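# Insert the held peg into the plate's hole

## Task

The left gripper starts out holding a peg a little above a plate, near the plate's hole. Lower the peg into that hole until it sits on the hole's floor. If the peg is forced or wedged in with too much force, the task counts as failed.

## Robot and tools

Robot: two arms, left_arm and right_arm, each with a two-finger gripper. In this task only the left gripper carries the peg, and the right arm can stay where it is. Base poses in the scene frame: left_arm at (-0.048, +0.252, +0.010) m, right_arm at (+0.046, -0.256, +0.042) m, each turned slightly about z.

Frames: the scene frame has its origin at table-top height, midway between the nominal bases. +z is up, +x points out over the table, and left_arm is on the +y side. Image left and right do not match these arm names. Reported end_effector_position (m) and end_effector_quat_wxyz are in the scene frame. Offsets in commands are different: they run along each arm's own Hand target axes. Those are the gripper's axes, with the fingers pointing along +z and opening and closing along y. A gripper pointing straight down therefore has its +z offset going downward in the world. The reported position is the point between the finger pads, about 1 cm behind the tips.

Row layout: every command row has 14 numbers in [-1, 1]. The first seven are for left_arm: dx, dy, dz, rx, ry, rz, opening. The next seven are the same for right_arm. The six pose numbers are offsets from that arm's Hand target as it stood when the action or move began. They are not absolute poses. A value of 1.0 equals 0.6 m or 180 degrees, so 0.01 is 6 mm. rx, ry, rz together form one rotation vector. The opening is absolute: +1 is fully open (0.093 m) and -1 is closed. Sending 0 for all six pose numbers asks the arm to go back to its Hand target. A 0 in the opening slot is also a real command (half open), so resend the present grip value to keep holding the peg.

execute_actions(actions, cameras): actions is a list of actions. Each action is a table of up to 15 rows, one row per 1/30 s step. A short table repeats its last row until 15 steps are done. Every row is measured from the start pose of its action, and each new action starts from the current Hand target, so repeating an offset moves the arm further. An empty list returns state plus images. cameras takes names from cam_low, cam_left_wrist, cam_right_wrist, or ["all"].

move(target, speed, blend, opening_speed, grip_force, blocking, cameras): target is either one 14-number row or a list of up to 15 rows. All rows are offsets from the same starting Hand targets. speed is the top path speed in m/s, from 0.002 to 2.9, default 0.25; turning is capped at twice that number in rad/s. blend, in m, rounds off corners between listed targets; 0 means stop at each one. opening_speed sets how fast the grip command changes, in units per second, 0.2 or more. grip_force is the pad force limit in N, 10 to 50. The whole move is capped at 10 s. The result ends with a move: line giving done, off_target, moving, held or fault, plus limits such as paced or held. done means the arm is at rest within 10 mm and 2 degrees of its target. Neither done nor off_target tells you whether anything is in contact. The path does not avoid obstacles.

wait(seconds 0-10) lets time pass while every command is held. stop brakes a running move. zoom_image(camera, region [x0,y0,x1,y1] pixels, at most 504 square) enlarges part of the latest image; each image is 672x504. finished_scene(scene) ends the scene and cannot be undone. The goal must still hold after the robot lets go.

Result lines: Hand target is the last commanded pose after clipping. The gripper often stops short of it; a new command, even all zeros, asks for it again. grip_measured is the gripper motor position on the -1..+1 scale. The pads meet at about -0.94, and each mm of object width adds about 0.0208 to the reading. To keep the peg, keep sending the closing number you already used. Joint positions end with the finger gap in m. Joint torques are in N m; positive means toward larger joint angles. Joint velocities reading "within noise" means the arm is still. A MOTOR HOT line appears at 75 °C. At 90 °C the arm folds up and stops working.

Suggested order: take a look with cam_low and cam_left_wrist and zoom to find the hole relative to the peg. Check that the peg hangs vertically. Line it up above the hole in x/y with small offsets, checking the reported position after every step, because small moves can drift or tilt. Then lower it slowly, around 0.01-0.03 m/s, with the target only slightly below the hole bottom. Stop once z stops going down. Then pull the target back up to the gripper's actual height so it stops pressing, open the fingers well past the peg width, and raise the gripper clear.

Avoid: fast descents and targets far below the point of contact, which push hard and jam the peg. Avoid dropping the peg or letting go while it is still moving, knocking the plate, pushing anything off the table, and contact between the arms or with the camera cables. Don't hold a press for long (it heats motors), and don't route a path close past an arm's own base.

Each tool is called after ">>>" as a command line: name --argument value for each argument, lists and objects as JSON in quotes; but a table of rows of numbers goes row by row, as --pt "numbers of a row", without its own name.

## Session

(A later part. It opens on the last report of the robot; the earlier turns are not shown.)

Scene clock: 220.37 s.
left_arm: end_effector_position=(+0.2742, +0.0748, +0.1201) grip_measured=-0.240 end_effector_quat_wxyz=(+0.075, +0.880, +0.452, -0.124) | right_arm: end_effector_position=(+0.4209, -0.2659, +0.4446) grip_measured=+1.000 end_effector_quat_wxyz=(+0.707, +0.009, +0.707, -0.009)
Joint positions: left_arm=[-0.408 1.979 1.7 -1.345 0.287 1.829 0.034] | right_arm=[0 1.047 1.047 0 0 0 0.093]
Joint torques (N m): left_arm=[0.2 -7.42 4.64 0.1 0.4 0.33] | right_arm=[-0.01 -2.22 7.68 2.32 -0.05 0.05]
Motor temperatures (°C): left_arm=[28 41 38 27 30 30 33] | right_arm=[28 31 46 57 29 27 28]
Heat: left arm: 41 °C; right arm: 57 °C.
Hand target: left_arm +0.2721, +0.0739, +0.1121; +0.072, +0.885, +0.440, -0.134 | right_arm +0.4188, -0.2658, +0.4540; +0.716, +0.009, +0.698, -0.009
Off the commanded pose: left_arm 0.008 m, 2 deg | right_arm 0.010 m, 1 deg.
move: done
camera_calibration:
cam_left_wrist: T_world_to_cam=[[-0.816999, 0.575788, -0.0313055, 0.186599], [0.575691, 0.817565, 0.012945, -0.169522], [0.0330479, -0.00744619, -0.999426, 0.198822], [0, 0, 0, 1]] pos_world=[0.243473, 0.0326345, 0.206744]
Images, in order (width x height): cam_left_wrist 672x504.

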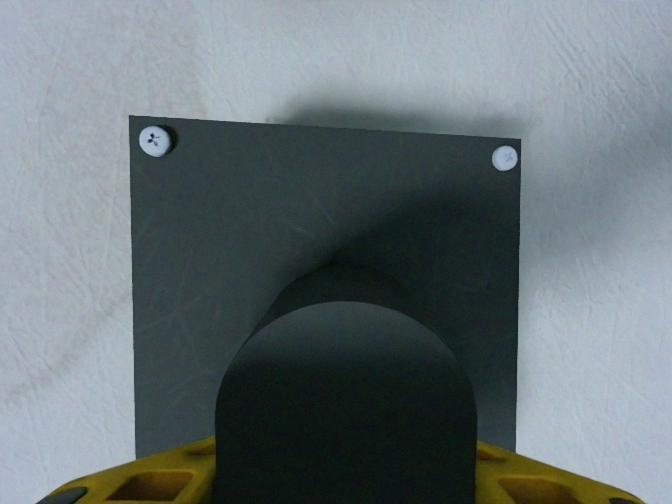

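>>> wait --seconds 0.1 --cameras '["cam_low","cam_right_wrist"]'

>>> zoom_image --camera "cam_low" --region '[325, 205, 370, 240]'

Scene clock: 250.63 s.
left_arm: end_effector_position=(+0.2742, +0.0748, +0.1201) grip_measured=-0.240 end_effector_quat_wxyz=(+0.075, +0.880, +0.452, -0.124) | right_arm: end_effector_position=(+0.4209, -0.2659, +0.4446) grip_measured=+1.000 end_effector_quat_wxyz=(+0.707, +0.009, +0.707, -0.009)
Joint positions: left_arm=[-0.408 1.979 1.7 -1.345 0.287 1.829 0.034] | right_arm=[0 1.047 1.047 0 0 0 0.093]
Joint torques (N m): left_arm=[0.18 -7.47 4.72 0.1 0.41 0.33] | right_arm=[0.01 -2.24 7.71 2.32 -0.05 0.05]
Motor temperatures (°C): left_arm=[28 41 38 27 30 30 33] | right_arm=[28 31 47 58 29 27 28]
Heat: left arm: 41 °C; right arm: 58 °C.
Hand target: left_arm +0.2721, +0.0739, +0.1121; +0.072, +0.885, +0.440, -0.134 | right_arm +0.4188, -0.2658, +0.4540; +0.716, +0.009, +0.698, -0.009
Tool commands: left_gripper/opening=-0.938615 right_gripper/opening=+1.0
Off the commanded pose: left_arm 0.008 m, 2 deg | right_arm 0.010 m, 1 deg.
wait: 0.10 s; at rest from the start
Images, in order (width x height): cam_low 672x504, cam_right_wrist 672x504.

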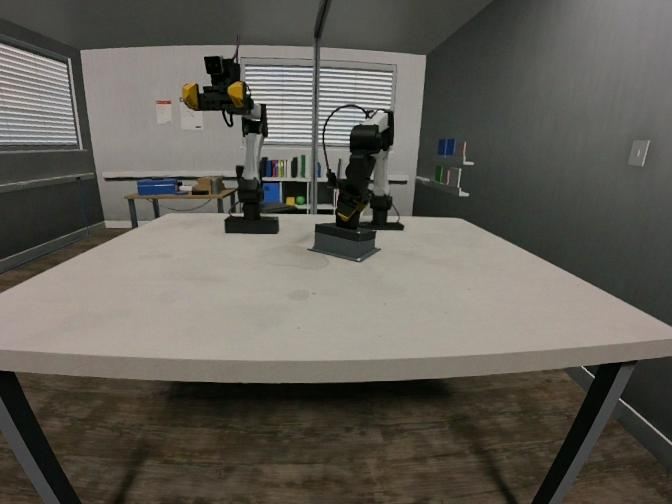

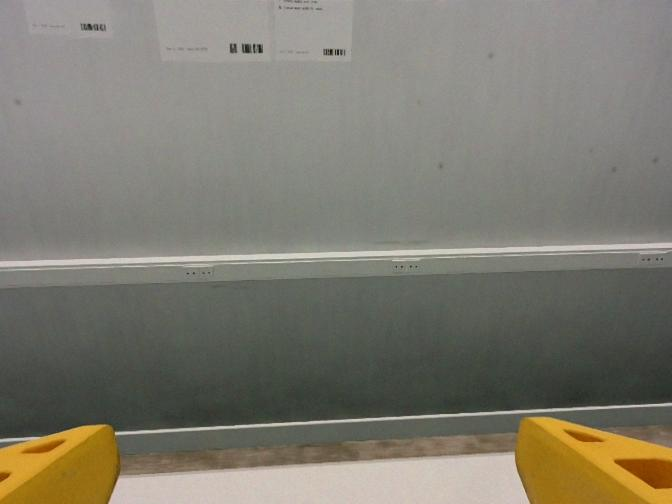

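Scaled by 11.200 from the camera's 672x504 image, which has a finer 960x720 frame.

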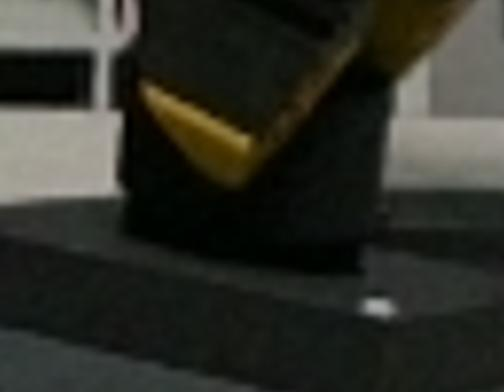

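>>> move --pt "-0.003 0 -0.0121 0 0 0 -0.938615 0 0 0 0 0 0 1" --pt "-0.003 0 -0.0121 0 0 0 0.35 0 0 0 0 0 0 1" --speed 0.05 --opening_speed 1.0 --cameras '["cam_low","cam_left_wrist"]'

>>> zoom_image --camera "cam_low" --region '[325, 205, 370, 240]'

Scene clock: 268.27 s.
left_arm: end_effector_position=(+0.2735, +0.0750, +0.1199) grip_measured=+0.348 end_effector_quat_wxyz=(+0.075, +0.885, +0.443, -0.125) | right_arm: end_effector_position=(+0.4209, -0.2659, +0.4446) grip_measured=+1.000 end_effector_quat_wxyz=(+0.707, +0.009, +0.707, -0.009)
Joint positions: left_arm=[-0.408 1.98 1.7 -1.348 0.287 1.85 0.062] | right_arm=[0 1.047 1.047 0 0 0 0.093]
Joint torques (N m): left_arm=[0.25 -7.6 6.76 -0.15 0.4 0.15] | right_arm=[0.02 -2.22 7.69 2.32 -0.05 0.05]
Motor temperatures (°C): left_arm=[28 41 38 27 30 30 33] | right_arm=[28 31 47 58 29 27 28]
Heat: left arm: 41 °C; right arm: 58 °C.
Hand target: left_arm +0.2723, +0.0744, +0.1196; +0.072, +0.885, +0.440, -0.134 | right_arm +0.4188, -0.2658, +0.4540; +0.716, +0.009, +0.698, -0.009
Off the commanded pose: left_arm 0.001 m, 1 deg | right_arm 0.010 m, 1 deg.
move: done
camera_calibration:
cam_left_wrist: T_world_to_cam=[[-0.805256, 0.591995, -0.0332514, 0.181662], [0.59195, 0.805882, 0.0122229, -0.172873], [0.0340326, -0.00984067, -0.999372, 0.198516], [0, 0, 0, 1]] pos_world=[0.241861, 0.0337261, 0.206545]
Images, in order (width x height): cam_low 672x504, cam_left_wrist 672x504.

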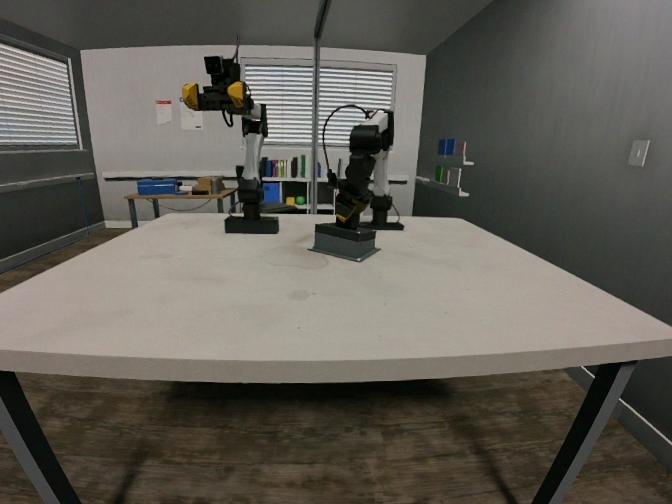

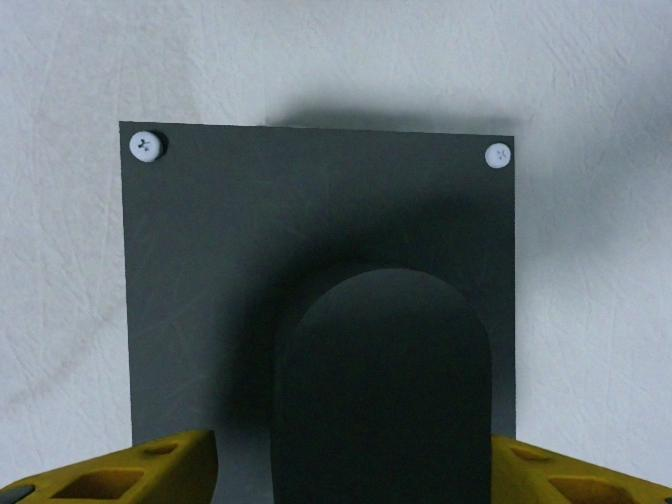

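Scaled by 11.200 from the camera's 672x504 image, which has a finer 960x720 frame.

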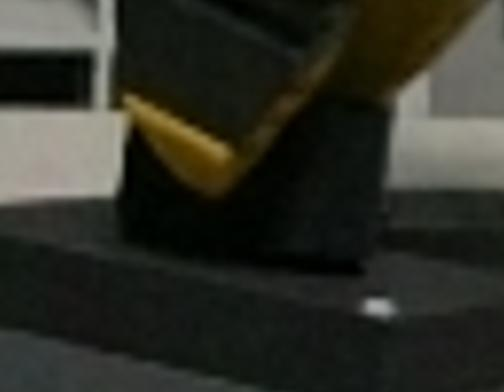

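>>> move --target '[-0.036,0,-0.146,0,0,0,0.5,0,0,0,0,0,0,1]' --speed 0.12 --cameras '["cam_left_wrist","cam_low"]'

>>> zoom_image --camera "cam_low" --region '[325, 205, 370, 240]'

Scene clock: 272.57 s.
left_arm: end_effector_position=(+0.2845, +0.0755, +0.1911) grip_measured=+0.497 end_effector_quat_wxyz=(+0.111, +0.884, +0.443, -0.094) | right_arm: end_effector_position=(+0.4209, -0.2659, +0.4446) grip_measured=+1.000 end_effector_quat_wxyz=(+0.707, +0.009, +0.707, -0.009)
Joint positions: left_arm=[-0.395 1.957 1.952 -1.53 0.29 1.848 0.069] | right_arm=[0 1.047 1.047 0 0 0 0.093]
Joint torques (N m): left_arm=[0.61 -11.36 7.34 -0.27 0.44 0.02] | right_arm=[0.02 -2.22 7.71 2.32 -0.05 0.05]
Motor temperatures (°C): left_arm=[28 41 38 27 30 30 33] | right_arm=[28 31 47 59 29 27 28]
Heat: left arm: 41 °C; right arm: 59 °C.
Hand target: left_arm +0.2750, +0.0796, +0.2096; +0.072, +0.885, +0.440, -0.134 | right_arm +0.4188, -0.2658, +0.4540; +0.716, +0.009, +0.698, -0.009
Off the commanded pose: left_arm 0.021 m, 6 deg | right_arm 0.010 m, 1 deg.
joint sent to its limit (left arm) — joint 4 (wrist pitch), lower limit. The joint targets are off in orientation, not in position.
move: off_target (left_arm)
camera_calibration:
cam_left_wrist: T_world_to_cam=[[-0.807276, 0.577208, -0.123032, 0.211512], [0.577926, 0.815404, 0.0334225, -0.181358], [0.119612, -0.044122, -0.99184, 0.246127], [0, 0, 0, 1]] pos_world=[0.24612, 0.0366531, 0.276203]
Images, in order (width x height): cam_low 672x504, cam_left_wrist 672x504.

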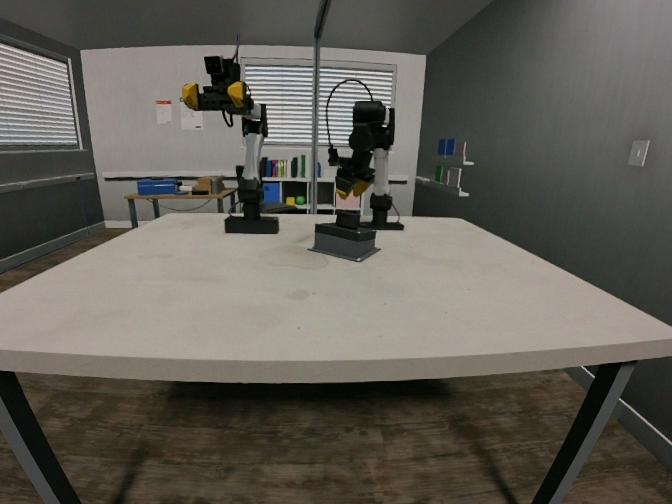

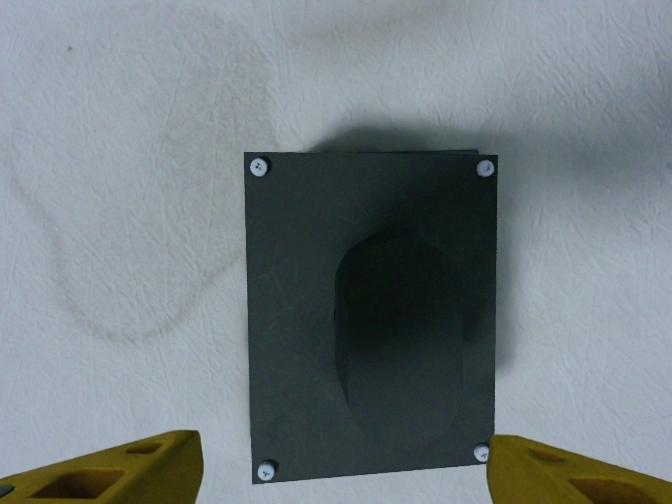

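Scaled by 11.200 from the camera's 672x504 image, which has a finer 960x720 frame.

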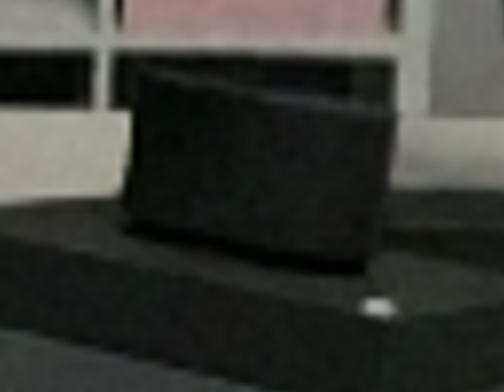

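>>> zoom_image --camera "cam_left_wrist" --region '[300, 200, 500, 470]'

>>> zoom_image --camera "cam_low" --region '[300, 200, 390, 270]'

Scaled by 1.867 from the camera's 672x504 image, which has a finer 960x720 frame.

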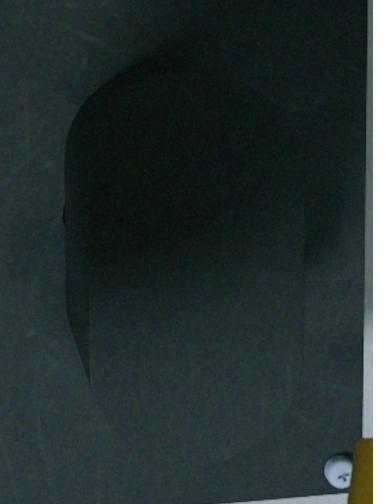

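Scaled by 5.600 from the camera's 672x504 image, which has a finer 960x720 frame.

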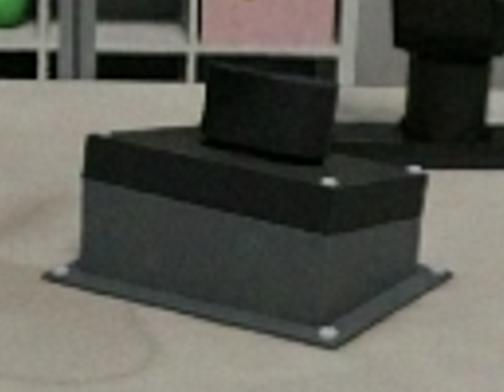

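>>> finished_scene --scene 3

The scene is finished: the task was done.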